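# Open the umbrella until latched and rest it on the table

## Task

Spread the umbrella open far enough that its latch catches and keeps it open, then leave it lying on the table, supported by its handle and the rim of its canopy.

## Robot and tools

Robot: two arms on a table. left_arm carries a left hand and stands on the +y side, with its base at (+0.026, +0.259, 0) m. right_arm carries a right hand, with its base at (+0.036, -0.268, 0) m. Both bases are turned almost not at all. A camera stand is fixed to the floor behind the arms. Arm names do not match the left or right side of any picture.

Frame: every pose, position and offset uses the scene frame. Its origin is at table-top height, halfway between the nominal bases. +x points out over the table, +y toward left_arm, +z up. Reported positions are in metres and orientations are quaternions (w, x, y, z). Expect a few centimetres of error, more at long reach.

Hand point: the point each arm steers. It sits 0.15 m out from the wrist mount along the fingers and 0.05 m in front of the palm. Its +z runs along the straightened fingers and +y points out of the palm. On the right hand +x runs across the palm away from the thumb; on the left hand +x points toward the thumb. Straight fingers reach 6 to 7 cm past the point. A bracket on the little-finger side of the wrist can strike things.

The 28-number row: every number lies in [-1, 1]. The first 14 are for left_arm and the last 14 for right_arm, each in this order: dx, dy, dz, rx, ry, rz, little, ring, middle, index, thumb_bend, thumb_turn, force_limit, speed.
- dx, dy, dz, rx, ry, rz are an offset, not a pose. They count from that arm's Hand target as it stood when the action or move began, along scene axes. 1.0 equals 0.6 m or 180 degrees. rx, ry, rz form one rotation vector, turning about the Hand target's position. All rows of one action count from that same start, so they do not add up. Sending six zeros re-requests the current Hand target.
- The six finger numbers are absolute targets: +1 open or straight, -1 closed. For thumb_turn, +1 puts the thumb beside the palm and -1 puts it opposite the fingers.
- force_limit: -1 is about 0 N, +1 is 10 N (15 N on both thumb motors), linear in between.
- speed: -1 is nearly stopped, +0.48 or higher is full speed, with a whole finger travel taking 0.49 s.
No value means keep as is. To leave a hand unchanged, resend the last eight hand numbers you sent it. If you have not sent any yet, use its hand_measured plus hand_force_limit and hand_speed.

Tools:
- execute_actions(actions, cameras): actions is a list of actions. Each action is a table of up to 15 rows of 28 numbers, one row per 1/30 s step. A short table repeats its final row, so every action lasts 0.5 s. An empty list returns pictures from all cameras.
- move(target, speed, blend, blocking, cameras): target is one 28-number row, or a list of up to 15 rows. All offsets in the list count from the same starting Hand targets. speed is in m/s, 0.002 to 4.3 (default 0.25); turning is limited to twice that number in rad/s. Give one value, or one for each target. blend is a corner radius in metres; 0 stops at each target. Paths are straight, have no obstacle avoidance, and end together within 10 s. Do not route a hand close to its own arm's base. The result adds a move: line saying done, off_target, moving, held or fault, plus limits=paced (pose clipped) or limits=held (steps withheld).
- wait(seconds 0 to 10, cameras): lets time pass while a move continues.
- stop(cameras): brakes a running move.
- zoom_image(camera, region [x0, y0, x1, y1] in pixels, at most 504 by 504): a closer view of the newest picture.
- show_instructions(): shows the reference images.
- finished_scene(scene 1 or 2): ends the scene for good.
Cameras: cam_head_left, cam_head_right, cam_high, cam_low, cam_left_wrist, cam_right_wrist, each 672x504.

Results: end_effector_position and end_effector_quat_wxyz for each arm. Hand target is the last commanded pose after clipping, and the next offsets count from it. There are joint positions, velocities and torques. hand_measured gives motor positions on the command scale. hand_stopped_by reads moving, target, force, stalled or fault. hand_load_n gives fingertip force in N, positive when the finger is pushed open; a grip that is lost shows as a load near 0. Motor temperatures come with MOTOR HOT at 85 °C; at 100 °C the arm faults and drops for 30 to 60 s.

Behaviour: the arms track loosely. Hands often rest 1 to 3 cm (sometimes 5) below the commanded pose; send the missing distance as a further offset. Each step, the commanded orientation is clipped to within 40 degrees of the current one. A blocked arm keeps pushing. To relieve it, command a target that lies back behind the hand point.

Gripping: with the thumb turned in front of the palm, the hand can close on objects 0.035 to 0.065 m thick, or a handle as thin as about 0.025 m. For a gentle grip, close at speed -0.94 or below. To grip harder, raise force_limit and send a target more closed than hand_measured.

Avoid: letting anything leave the table, which fails the scene. Avoid hard hits on fixed or heavy things, and contact between the two arms, including one hand closing on the other's fingers. Also avoid dropping the umbrella or releasing it while it moves, large finger forces, arm stops, and overheating from long holds or stretched arms. Call finished_scene only after the umbrella is latched open and sits stably on its handle and canopy rim without help.

Each tool is called after ">>>" as name([rows], argument=value, ...), one row to a line, values as JSON.

Reference images:

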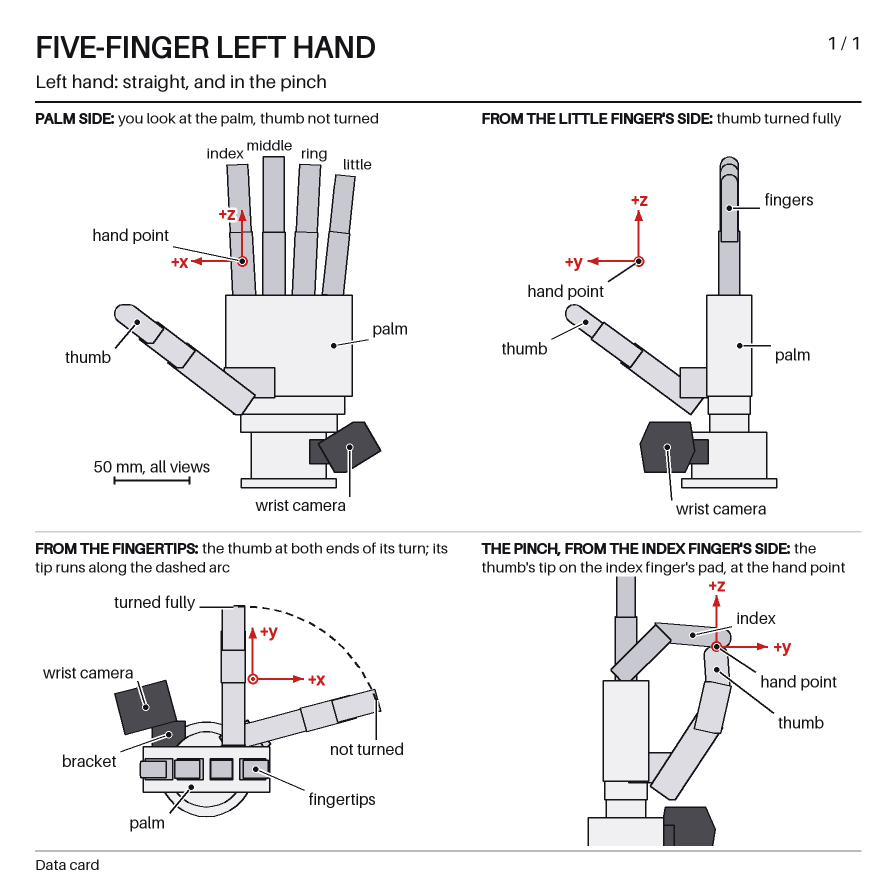

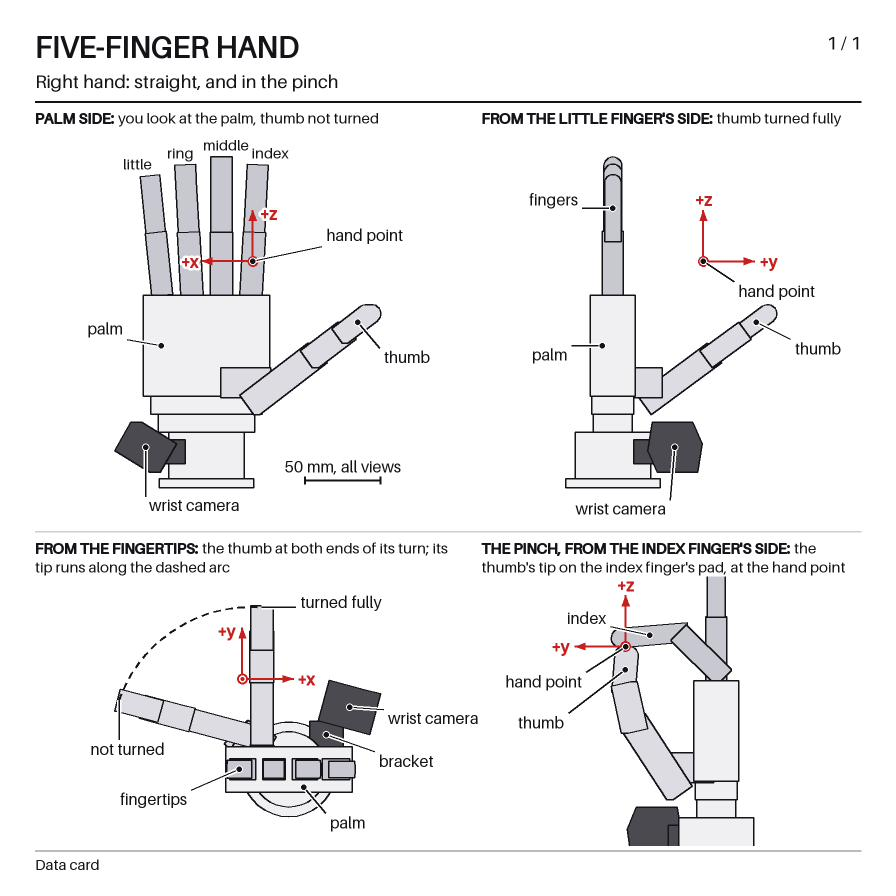

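## Session

>>> execute_actions(actions=[])

Scene clock: 0.00 s.
left_arm: end_effector_position=(+0.3018, +0.3765, +0.2506) hand_measured=(+1.000, +1.000, +1.000, +1.000, +1.000, +1.000) hand_load_n=(+0.0, +0.0, +0.0, +0.0, +0.0, +0.0) hand_stopped_by=(target, target, target, target, target, target) hand_force_limit=0.00 hand_speed=-0.80 end_effector_quat_wxyz=(+0.084, -0.136, +0.981, +0.112) | right_arm: end_effector_position=(+0.0806, -0.4793, +0.1172) hand_measured=(+1.000, +1.000, +1.000, +1.000, +1.000, +1.000) hand_load_n=(-0.5, +0.0, +0.0, +0.0, +0.0, +0.0) hand_stopped_by=(target, target, target, target, target, target) hand_force_limit=0.00 hand_speed=-0.80 end_effector_quat_wxyz=(-0.039, +0.508, +0.854, +0.109)
Joint positions: left_arm=[0.088 1.082 1.102 -1.435 -0.234 1.388] | right_arm=[-1.696 1.111 0.777 -1.468 -0.017 0.953]
Joint velocities: within noise
Joint torques (N m): no reading
Motor temperatures (°C): left_arm=[36 33 34 33 31 29] | right_arm=[32 36 28 31 29 28]
Heat: left arm: hottest waist 36 °C; right arm: hottest shoulder 36 °C.
Hand target: left_arm +0.3084, +0.3779, +0.2572; +0.094, -0.134, +0.980, +0.114 | right_arm +0.0805, -0.4865, +0.1252; -0.033, +0.507, +0.856, +0.101

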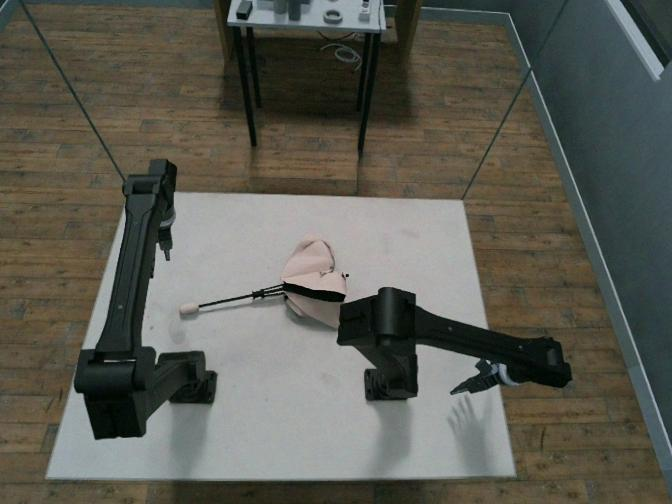

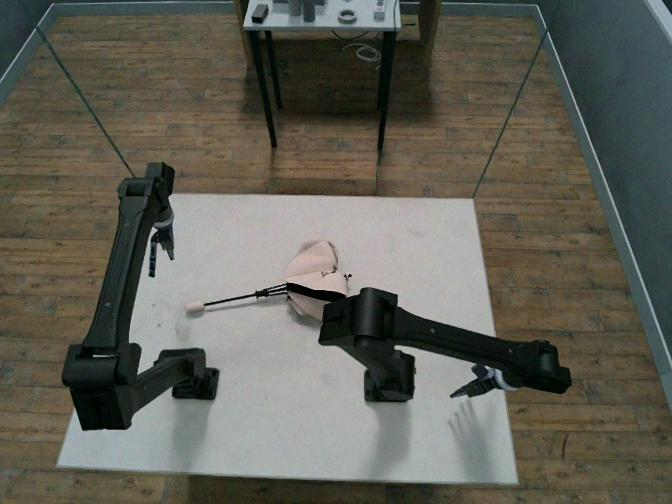

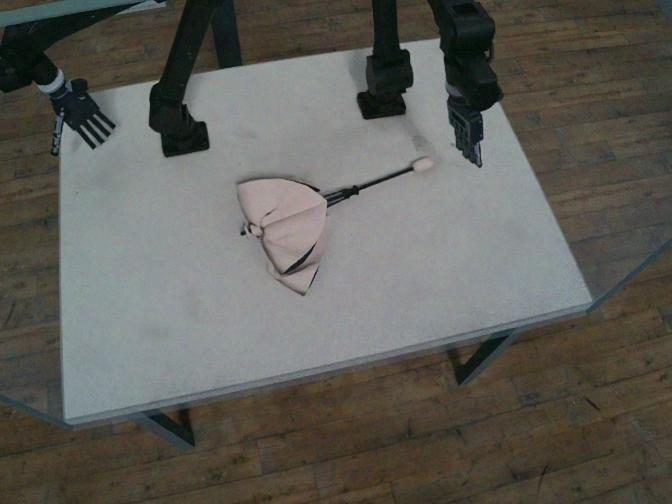

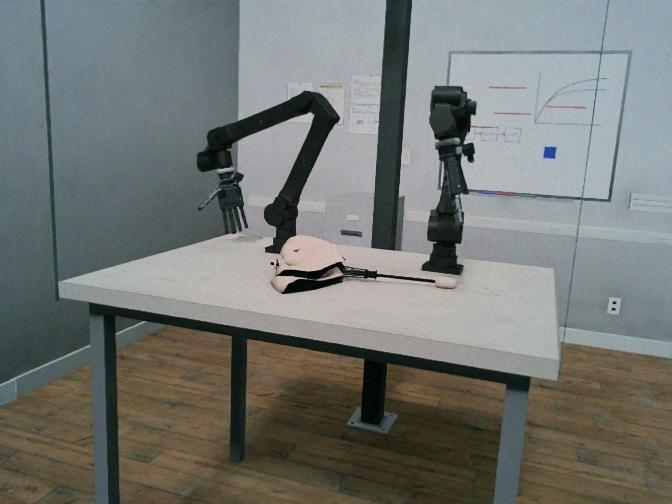

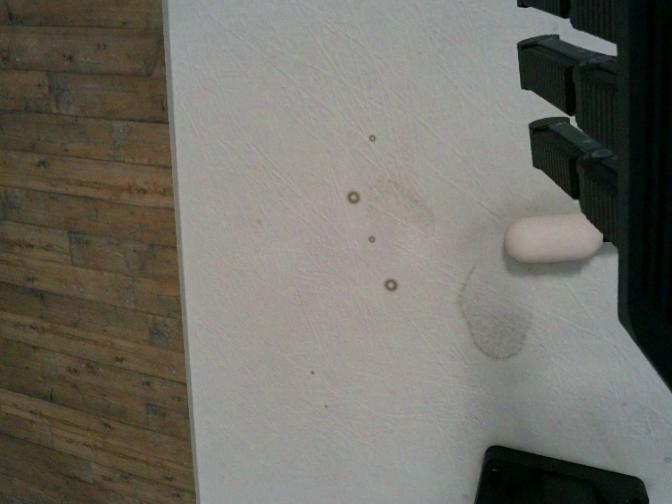

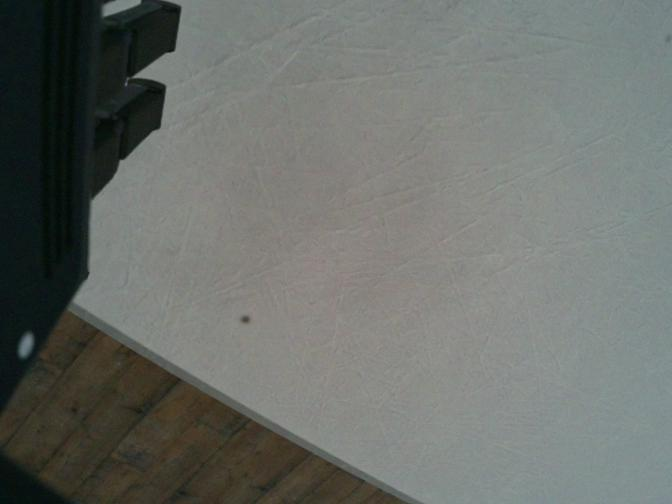

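>>> zoom_image(camera="cam_high", region=[210, 130, 450, 310])

>>> zoom_image(camera="cam_low", region=[250, 210, 490, 320])

>>> zoom_image(camera="cam_head_left", region=[160, 210, 380, 350])

Scaled by 2.100.

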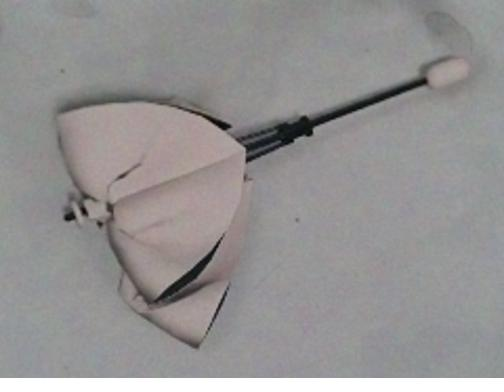

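Scaled by 2.100.

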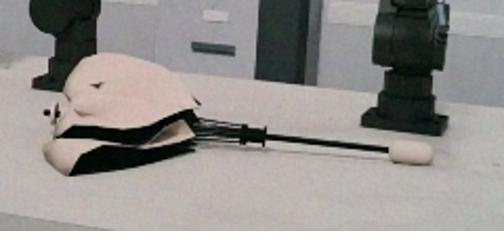

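Scaled by 2.291.

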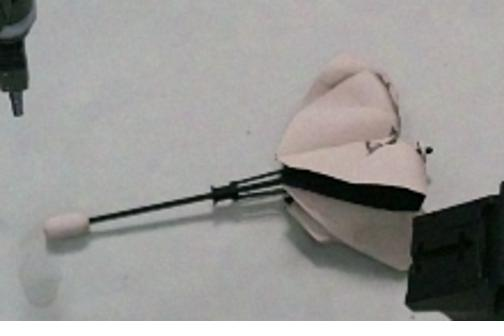

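>>> move(target=[-0.08,-0.147,-0.095,-0.236,-0.254,0.4126,1,1,1,1,1,-1,0,0.4,0,0,0,0,0,0,1,1,1,1,1,1,0,-0.8], speed=0.25, cameras=["all"])

Scene clock: 10.47 s.
left_arm: end_effector_position=(+0.2554, +0.2891, +0.1971) hand_measured=(+1.000, +1.000, +1.000, +1.000, +1.000, -1.000) hand_load_n=(+0.0, +0.0, +0.0, +0.0, +0.0, +0.0) hand_stopped_by=(target, target, target, target, target, target) hand_force_limit=0.00 hand_speed=0.40 end_effector_quat_wxyz=(-0.289, +0.722, -0.585, +0.230) | right_arm: end_effector_position=(+0.0806, -0.4793, +0.1172) hand_measured=(+1.000, +1.000, +1.000, +1.000, +1.000, +1.000) hand_load_n=(+0.0, +0.0, +0.0, +0.0, +0.0, +0.0) hand_stopped_by=(target, target, target, target, target, target) hand_force_limit=0.00 hand_speed=-0.80 end_effector_quat_wxyz=(-0.039, +0.508, +0.854, +0.109)
Joint positions: left_arm=[0.304 0.473 0.658 -1.001 0.048 0.061] | right_arm=[-1.696 1.111 0.777 -1.468 -0.017 0.953]
Joint torques (N m): left_arm=[-0.97 -0.32 9.24 2.4 -0.05 -0.11] | right_arm=[-1.85 -5.66 9.18 -0.44 -0.09 0.14]
Heat: left arm: hottest waist 36 °C; right arm: hottest shoulder 36 °C.
Hand target: left_arm +0.2604, +0.2897, +0.2001; -0.299, +0.722, -0.576, +0.239 | right_arm +0.0805, -0.4865, +0.1252; -0.033, +0.507, +0.856, +0.101
Off the commanded pose: left_arm 0.006 m, 2 deg | right_arm 0.011 m, 1 deg.
move: off_target (right_arm)
camera_calibration:
cam_left_wrist: T_world_to_cam=[[0.760338, -0.0956244, 0.64245, -0.289515], [-0.286696, -0.936946, 0.199846, 0.307829], [0.582831, -0.336138, -0.73981, 0.206706], [0, 0, 0, 1]] pos_world=[0.187908, 0.330216, 0.277404]

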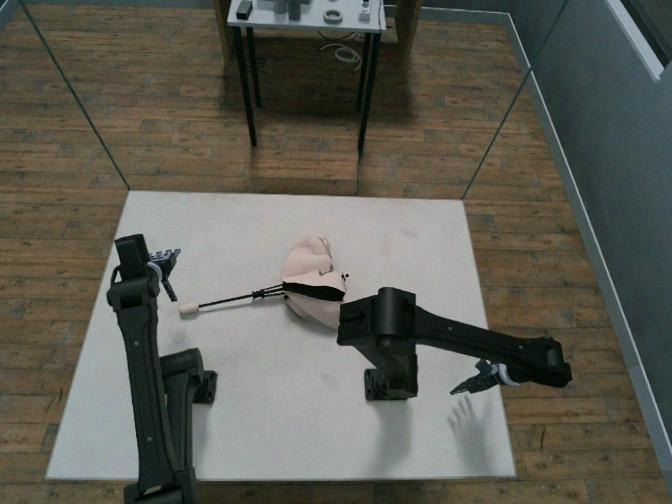

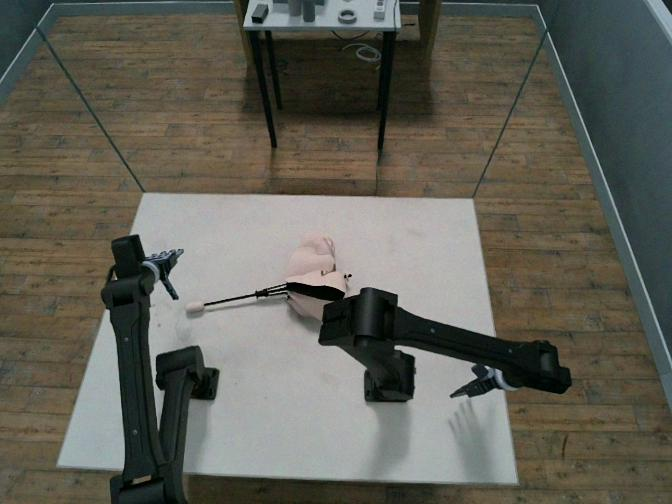

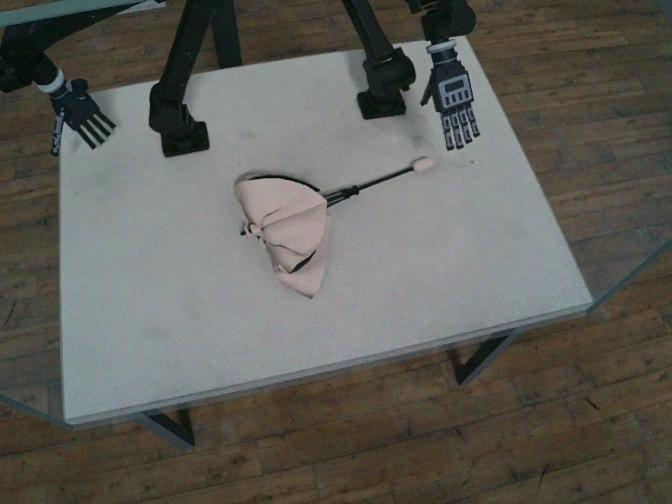

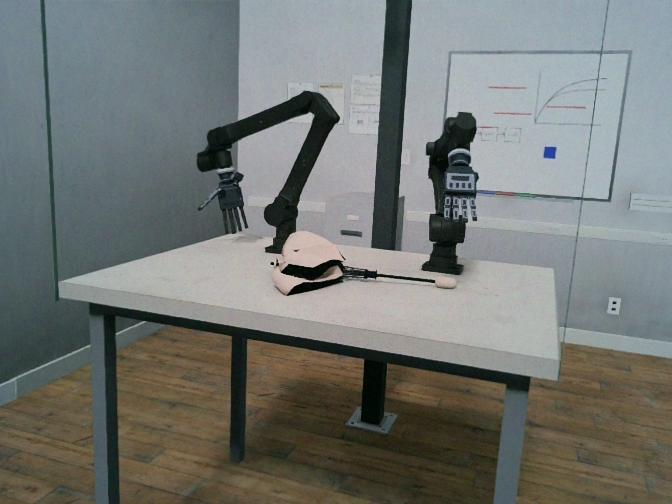

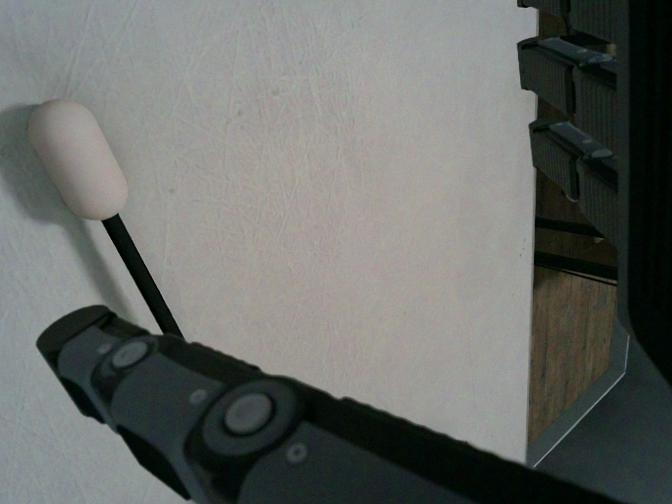

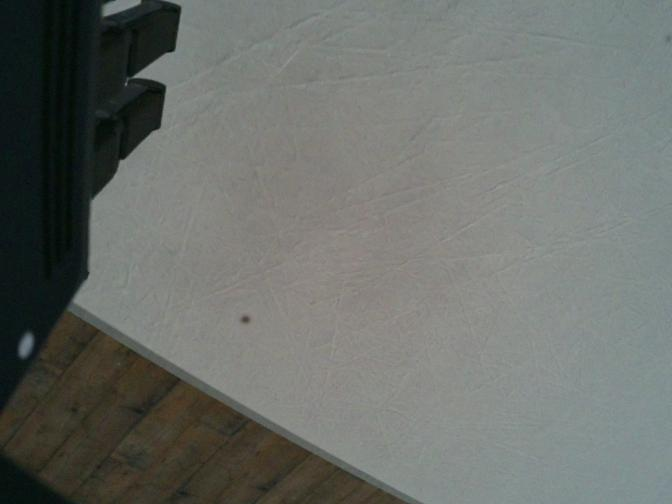

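>>> move(target=[-0.009,-0.0128,-0.167,0.0183,-0.0812,0.005,0.5,0.5,0.5,0.5,0.75,-1,0,0.4,0,0,0,0,0,0,1,1,1,1,1,1,0,-0.8], speed=0.2, cameras=["cam_left_wrist","cam_low","cam_high"])

Scene clock: 14.07 s.
left_arm: end_effector_position=(+0.2492, +0.2840, +0.0957) hand_measured=(+0.500, +0.500, +0.500, +0.500, +0.750, -1.000) hand_load_n=(+0.0, +0.0, -0.5, +0.0, +0.0, +0.0) hand_stopped_by=(target, target, target, target, target, target) hand_force_limit=0.00 hand_speed=0.40 end_effector_quat_wxyz=(-0.384, +0.687, -0.540, +0.298) | right_arm: end_effector_position=(+0.0806, -0.4793, +0.1172) hand_measured=(+1.000, +1.000, +1.000, +1.000, +1.000, +1.000) hand_load_n=(+0.0, +0.0, +0.0, +0.0, +0.0, +0.0) hand_stopped_by=(target, target, target, target, target, target) hand_force_limit=0.00 hand_speed=-0.80 end_effector_quat_wxyz=(-0.039, +0.508, +0.854, +0.109)
Joint positions: left_arm=[0.271 0.079 0.238 -0.714 0.011 0.012] | right_arm=[-1.696 1.111 0.777 -1.468 -0.017 0.953]
Joint torques (N m): left_arm=[-2.37 1.32 9.36 2.95 -0.07 -0.14] | right_arm=[-1.79 -5.66 9.17 -0.42 -0.08 0.14]
Heat: left arm: hottest elbow 37 °C; right arm: hottest shoulder 36 °C.
Hand target: left_arm +0.2550, +0.2821, +0.1000; -0.392, +0.681, -0.534, +0.310 | right_arm +0.0805, -0.4865, +0.1252; -0.033, +0.507, +0.856, +0.101
Off the commanded pose: left_arm 0.007 m, 2 deg | right_arm 0.011 m, 1 deg.
move: off_target (right_arm)
camera_calibration:
cam_left_wrist: T_world_to_cam=[[0.579162, -0.117727, 0.806667, -0.184363], [-0.295573, -0.952512, 0.0732002, 0.34027], [0.759742, -0.280824, -0.586455, 0.0589993], [0, 0, 0, 1]] pos_world=[0.162526, 0.318975, 0.158412]
Images, in order (width x height): cam_high 672x504, cam_low 672x504, cam_left_wrist 672x504.

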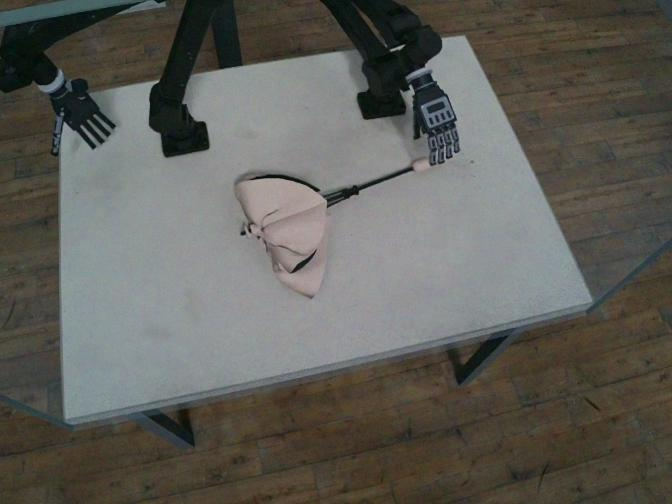

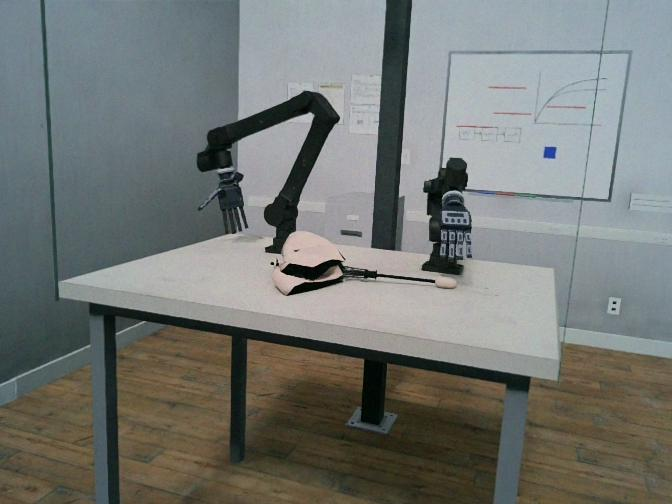

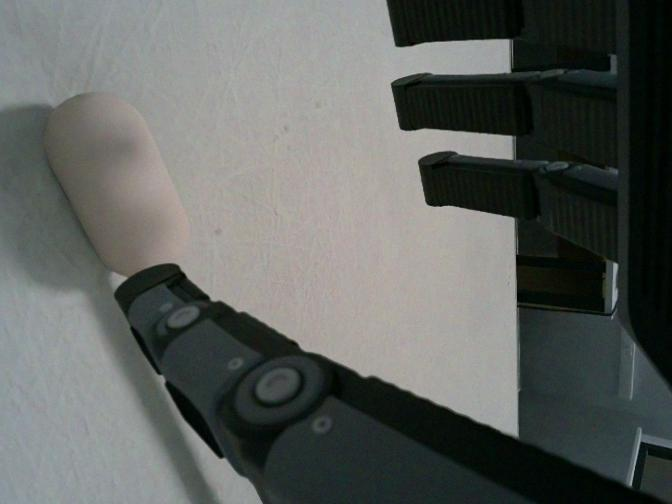

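>>> move(target=[-0.192,-0.045,0.2,-0.0783,0.324,0,1,1,1,1,0.5,-1,0,0.4,0,0,0,0,0,0,1,1,1,1,1,1,0,-0.8], speed=0.2, cameras=["cam_left_wrist","cam_low","cam_high"])

Scene clock: 18.30 s.
left_arm: end_effector_position=(+0.1324, +0.2538, +0.2072) hand_measured=(+1.000, +1.000, +1.000, +1.000, +0.500, -1.000) hand_load_n=(+0.0, +0.0, +0.0, +0.0, +0.0, +0.0) hand_stopped_by=(target, target, target, target, target, target) hand_force_limit=0.00 hand_speed=0.40 end_effector_quat_wxyz=(+0.013, +0.788, -0.615, -0.005) | right_arm: end_effector_position=(+0.0806, -0.4793, +0.1172) hand_measured=(+1.000, +1.000, +1.000, +1.000, +1.000, +1.000) hand_load_n=(+0.0, +0.0, +0.0, +0.0, +0.0, +0.0) hand_stopped_by=(target, target, target, target, target, target) hand_force_limit=0.00 hand_speed=-0.80 end_effector_quat_wxyz=(-0.039, +0.508, +0.854, +0.109)
Joint positions: left_arm=[0.271 0.744 0.84 -1.692 0.008 0.011] | right_arm=[-1.696 1.111 0.777 -1.468 -0.017 0.953]
Joint torques (N m): left_arm=[-2.78 -1.55 11.82 -0.68 -0.15 -0.12] | right_arm=[-1.73 -5.77 9.17 -0.46 -0.09 0.14]
Heat: left arm: hottest elbow 38 °C; right arm: hottest shoulder 36 °C.
Hand target: left_arm +0.1398, +0.2551, +0.2200; +0.000, +0.787, -0.617, +0.000 | right_arm +0.0805, -0.4865, +0.1252; -0.033, +0.507, +0.856, +0.101
Off the commanded pose: left_arm 0.015 m, 2 deg | right_arm 0.011 m, 1 deg.
move: off_target (left_arm, right_arm)
camera_calibration:
cam_left_wrist: T_world_to_cam=[[0.998659, -0.00606421, -0.0514117, -0.116312], [0.0199186, -0.871648, 0.489728, 0.120335], [-0.0477827, -0.490095, -0.870358, 0.4236], [0, 0, 0, 1]] pos_world=[0.134, 0.311789, 0.303772]
Images, in order (width x height): cam_high 672x504, cam_low 672x504, cam_left_wrist 672x504.

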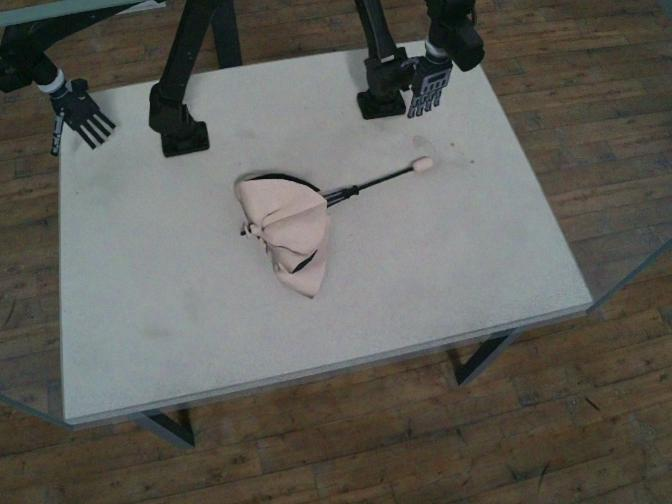

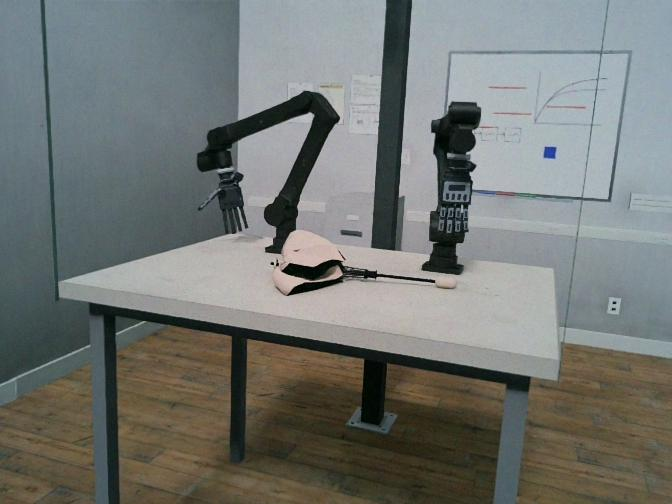

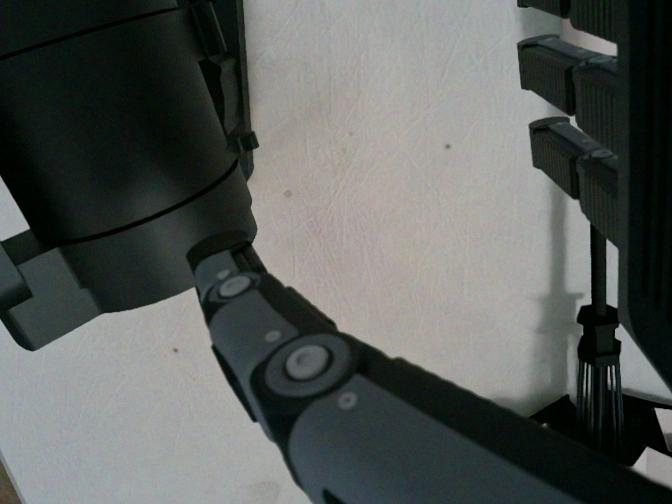

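>>> move([
  [0.017,0,0,0,0,0,1,1,1,1,1,1,0,0.4,0,0,0,0,0,0,1,1,1,1,1,1,0,-0.8],
  [0.017,0,-0.208,0,0,0,1,1,1,1,1,1,0,0.4,0,0,0,0,0,0,1,1,1,1,1,1,0,-0.8],
], speed=0.12, cameras=["cam_left_wrist","cam_low","cam_high"])

Scene clock: 21.67 s.
left_arm: end_effector_position=(+0.1467, +0.2557, +0.0990) hand_measured=(+1.000, +1.000, +1.000, +1.000, +1.000, +1.000) hand_load_n=(+0.0, +0.0, +0.0, +0.0, -0.5, +0.0) hand_stopped_by=(target, target, target, target, target, target) hand_force_limit=0.00 hand_speed=0.40 end_effector_quat_wxyz=(+0.004, +0.787, -0.617, +0.002) | right_arm: end_effector_position=(+0.0806, -0.4793, +0.1172) hand_measured=(+1.000, +1.000, +1.000, +1.000, +1.000, +1.000) hand_load_n=(+0.0, +0.0, +0.0, +0.0, +0.0, +0.0) hand_stopped_by=(target, target, target, target, target, target) hand_force_limit=0.00 hand_speed=-0.80 end_effector_quat_wxyz=(-0.039, +0.508, +0.854, +0.109)
Joint positions: left_arm=[0.26 0.794 0.579 -1.36 0.008 0.003] | right_arm=[-1.696 1.111 0.777 -1.468 -0.017 0.953]
Joint torques (N m): left_arm=[-2.96 -0.79 7.99 0.5 -0.05 -0.17] | right_arm=[-1.73 -5.77 9.2 -0.49 -0.09 0.14]
Heat: left arm: hottest elbow 38 °C; right arm: hottest shoulder 36 °C.
Hand target: left_arm +0.1499, +0.2551, +0.0951; +0.000, +0.787, -0.617, +0.000 | right_arm +0.0805, -0.4865, +0.1252; -0.033, +0.507, +0.856, +0.101
Off the commanded pose: left_arm 0.005 m, 1 deg | right_arm 0.011 m, 1 deg.
move: off_target (right_arm)
camera_calibration:
cam_left_wrist: T_world_to_cam=[[0.999506, -0.00968384, -0.0299135, -0.137552], [0.00604554, -0.874447, 0.485083, 0.177829], [-0.0308553, -0.485024, -0.873956, 0.327658], [0, 0, 0, 1]] pos_world=[0.146519, 0.313092, 0.195982]
Images, in order (width x height): cam_high 672x504, cam_low 672x504, cam_left_wrist 672x504.

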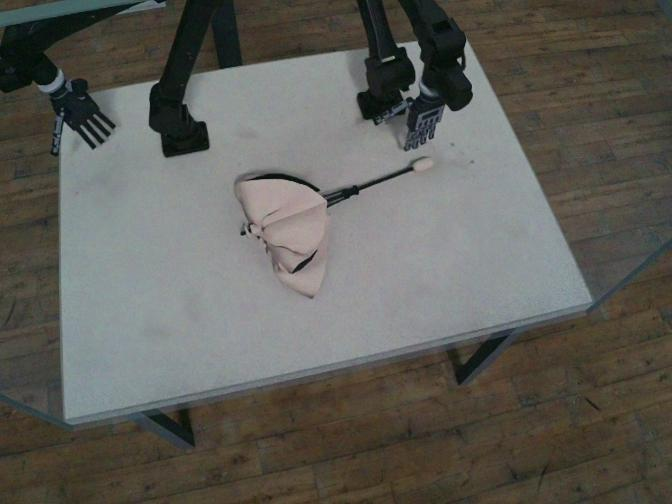

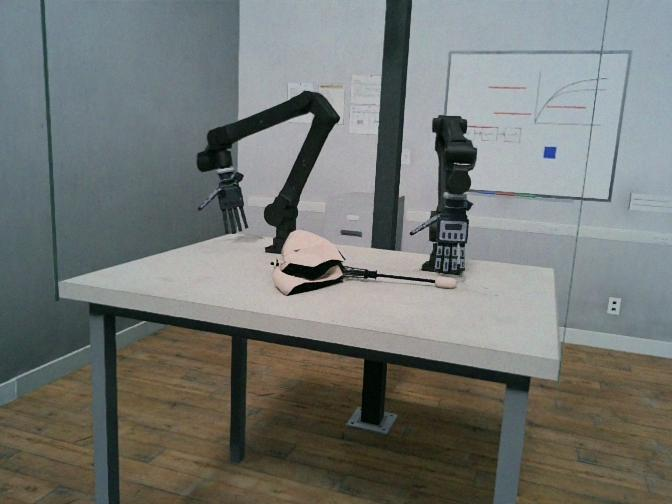

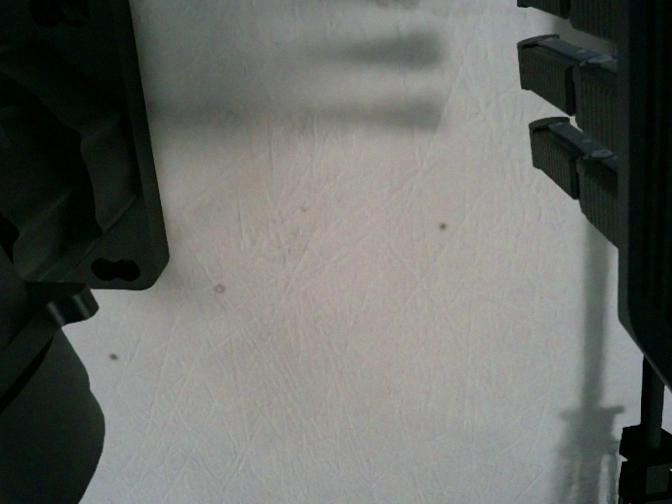

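>>> move(target=[0,0,-0.033,0,0,0,1,1,1,1,1,1,0,0.4,0,0,0,0,0,0,1,1,1,1,1,1,0,-0.8], speed=0.06, cameras=["cam_left_wrist","cam_low","cam_high"])

>>> zoom_image(camera="cam_low", region=[400, 220, 500, 300])

>>> zoom_image(camera="cam_high", region=[370, 80, 490, 190])

Scene clock: 23.07 s.
left_arm: end_effector_position=(+0.1473, +0.2559, +0.0792) hand_measured=(+1.000, +1.000, +1.000, +1.000, +1.000, +1.000) hand_load_n=(+0.0, +0.0, +0.0, +0.0, -0.5, +0.0) hand_stopped_by=(target, target, target, target, target, target) hand_force_limit=0.00 hand_speed=0.40 end_effector_quat_wxyz=(+0.004, +0.787, -0.617, +0.002) | right_arm: end_effector_position=(+0.0806, -0.4793, +0.1172) hand_measured=(+1.000, +1.000, +1.000, +1.000, +1.000, +1.000) hand_load_n=(+0.0, -0.5, +0.0, +0.0, +0.0, +0.0) hand_stopped_by=(target, target, target, target, target, target) hand_force_limit=0.00 hand_speed=-0.80 end_effector_quat_wxyz=(-0.039, +0.508, +0.854, +0.109)
Joint positions: left_arm=[0.26 0.814 0.534 -1.294 0.008 0.003] | right_arm=[-1.696 1.111 0.777 -1.468 -0.017 0.953]
Joint torques (N m): left_arm=[-3.14 -1.44 7.94 0.49 -0.05 -0.15] | right_arm=[-1.73 -5.83 9.2 -0.43 -0.09 0.14]
Heat: left arm: hottest elbow 38 °C; right arm: hottest shoulder 36 °C.
Hand target: left_arm +0.1500, +0.2551, +0.0754; +0.000, +0.787, -0.617, +0.000 | right_arm +0.0805, -0.4865, +0.1252; -0.033, +0.507, +0.856, +0.101
Off the commanded pose: left_arm 0.005 m, 0 deg | right_arm 0.011 m, 1 deg.
move: off_target (right_arm)
camera_calibration:
cam_left_wrist: T_world_to_cam=[[0.999539, -0.00962956, -0.0288014, -0.138764], [0.00554457, -0.874588, 0.484835, 0.187816], [-0.0298581, -0.484771, -0.874131, 0.310182], [0, 0, 0, 1]] pos_world=[0.14692, 0.313293, 0.176083]
Images, in order (width x height): cam_high 672x504, cam_low 672x504, cam_left_wrist 672x504.

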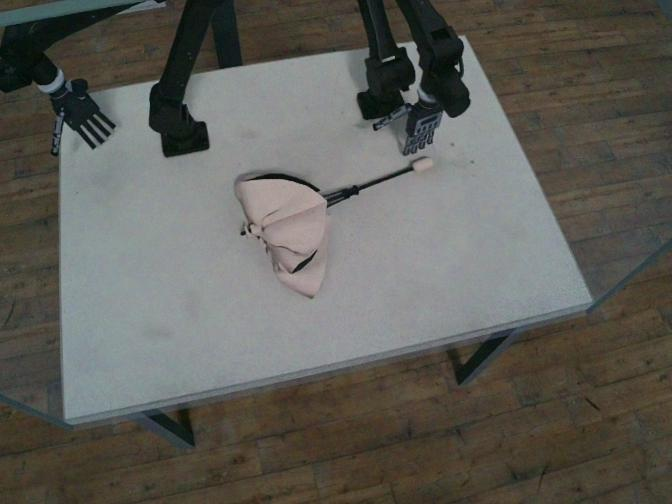

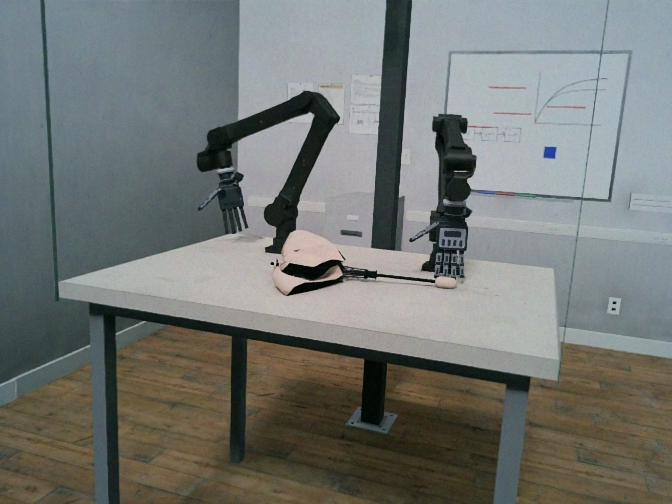

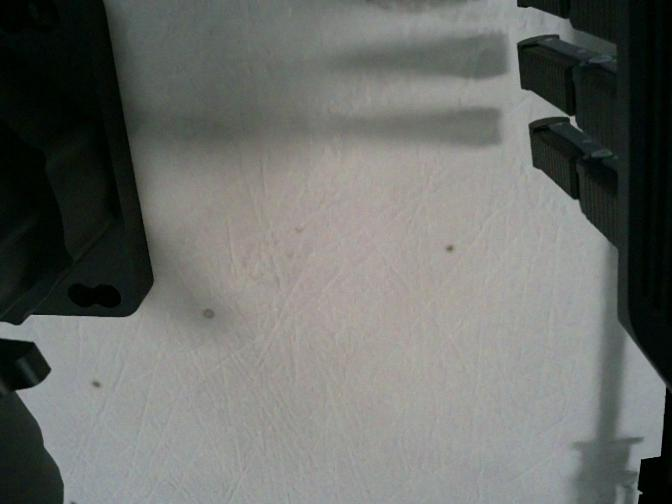

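Scaled by 5.040.

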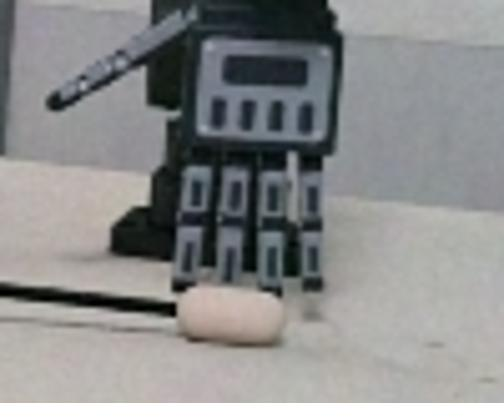

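Scaled by 4.200.

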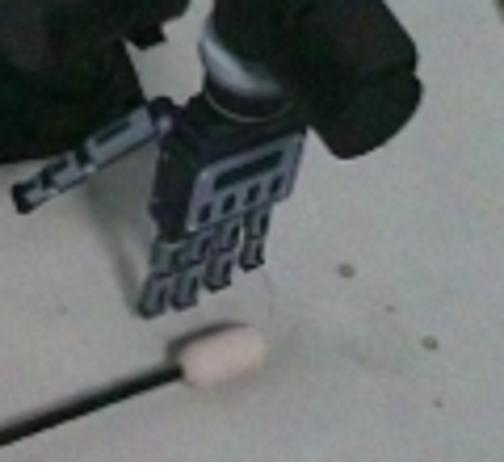

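>>> move([
  [0.172,0.042,-0.006,0,0,-0.0694,1,1,1,1,1,1,0,0.4,0,0,0,0,0,0,1,1,1,1,1,1,0,-0.8],
  [0.305,0.057,-0.006,0,0,-0.139,1,1,1,1,1,1,0,0.4,0,0,0,0,0,0,1,1,1,1,1,1,0,-0.8],
], speed=0.08, blend=0.02, cameras=["cam_left_wrist","cam_low","cam_high","cam_head_left"])

>>> zoom_image(camera="cam_high", region=[200, 100, 490, 310])

Scene clock: 27.07 s.
left_arm: end_effector_position=(+0.2935, +0.2899, +0.0772) hand_measured=(+1.000, +1.000, +0.998, +1.000, +1.000, +1.000) hand_load_n=(+0.0, +0.0, -6.0, +0.0, +0.0, +0.0) hand_stopped_by=(target, target, target, target, target, target) hand_force_limit=0.00 hand_speed=0.40 end_effector_quat_wxyz=(-0.035, -0.641, +0.767, +0.025) | right_arm: end_effector_position=(+0.0806, -0.4793, +0.1172) hand_measured=(+1.000, +1.000, +1.000, +1.000, +1.000, +1.000) hand_load_n=(+0.0, +0.0, +0.0, +0.0, +0.0, +0.0) hand_stopped_by=(target, target, target, target, target, target) hand_force_limit=0.00 hand_speed=-0.80 end_effector_quat_wxyz=(-0.039, +0.508, +0.854, +0.109)
Joint positions: left_arm=[0.163 1.389 0.909 -1.175 -0.006 0.327] | right_arm=[-1.696 1.111 0.777 -1.468 -0.017 0.953]
Joint torques (N m): left_arm=[-2.61 -5.83 11.15 2.76 0.1 0.01] | right_arm=[-1.67 -5.77 9.18 -0.42 -0.08 0.14]
Motor temperatures (°C): left_arm=[36 33 39 33 31 29] | right_arm=[32 36 30 31 28 28]
Heat: left arm: hottest elbow 39 °C; right arm: hottest shoulder 36 °C.
Hand target: left_arm +0.3330, +0.2892, +0.0718; +0.000, -0.635, +0.773, +0.000 | right_arm +0.0805, -0.4865, +0.1252; -0.033, +0.507, +0.856, +0.101
Off the commanded pose: left_arm 0.040 m, 5 deg | right_arm 0.011 m, 1 deg.
move: off_target (left_arm, right_arm)
camera_calibration:
cam_left_wrist: T_world_to_cam=[[0.903148, -0.417001, -0.102144, -0.132578], [-0.311951, -0.800847, 0.511204, 0.28745], [-0.294974, -0.42983, -0.853368, 0.389581], [0, 0, 0, 1]] pos_world=[0.324324, 0.342372, 0.171968]
Images, in order (width x height): cam_head_left 672x504, cam_high 672x504, cam_low 672x504, cam_left_wrist 672x504.

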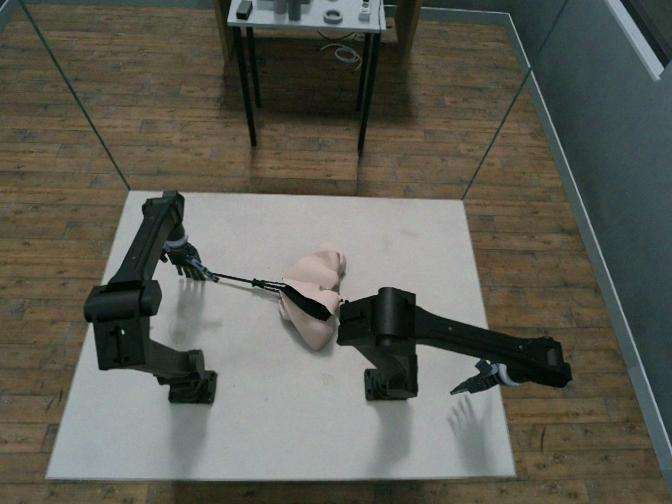

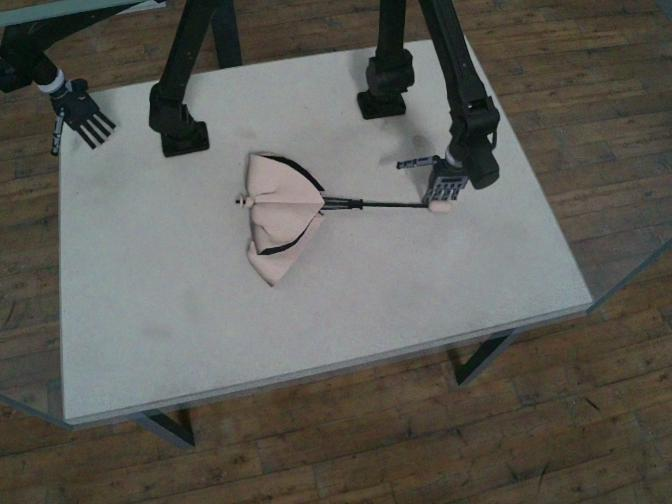

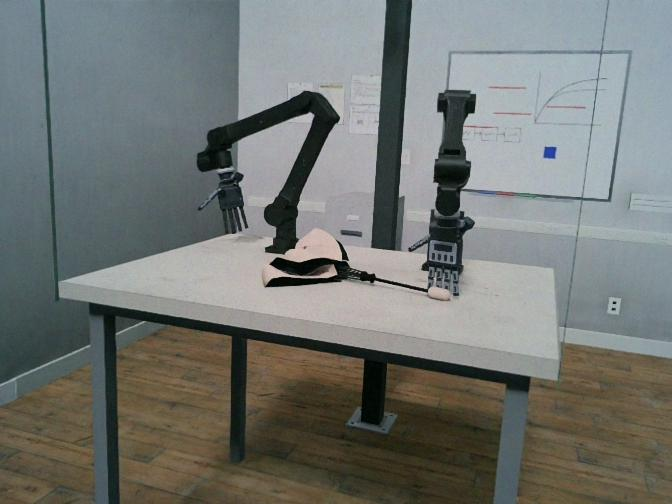

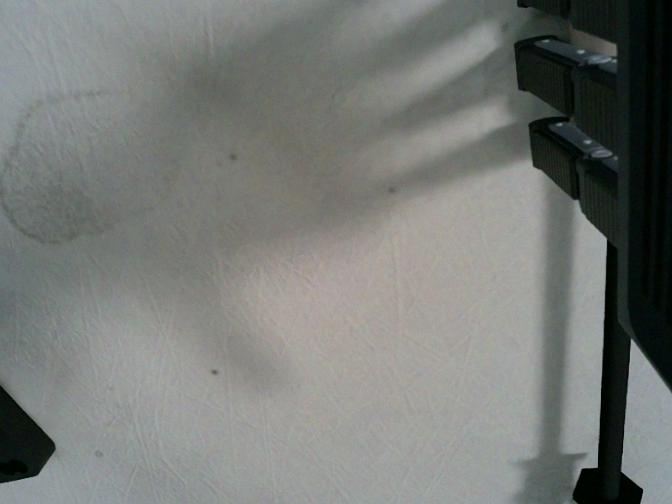

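Scaled by 1.738.

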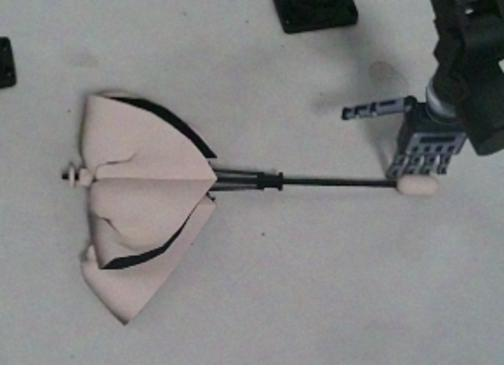

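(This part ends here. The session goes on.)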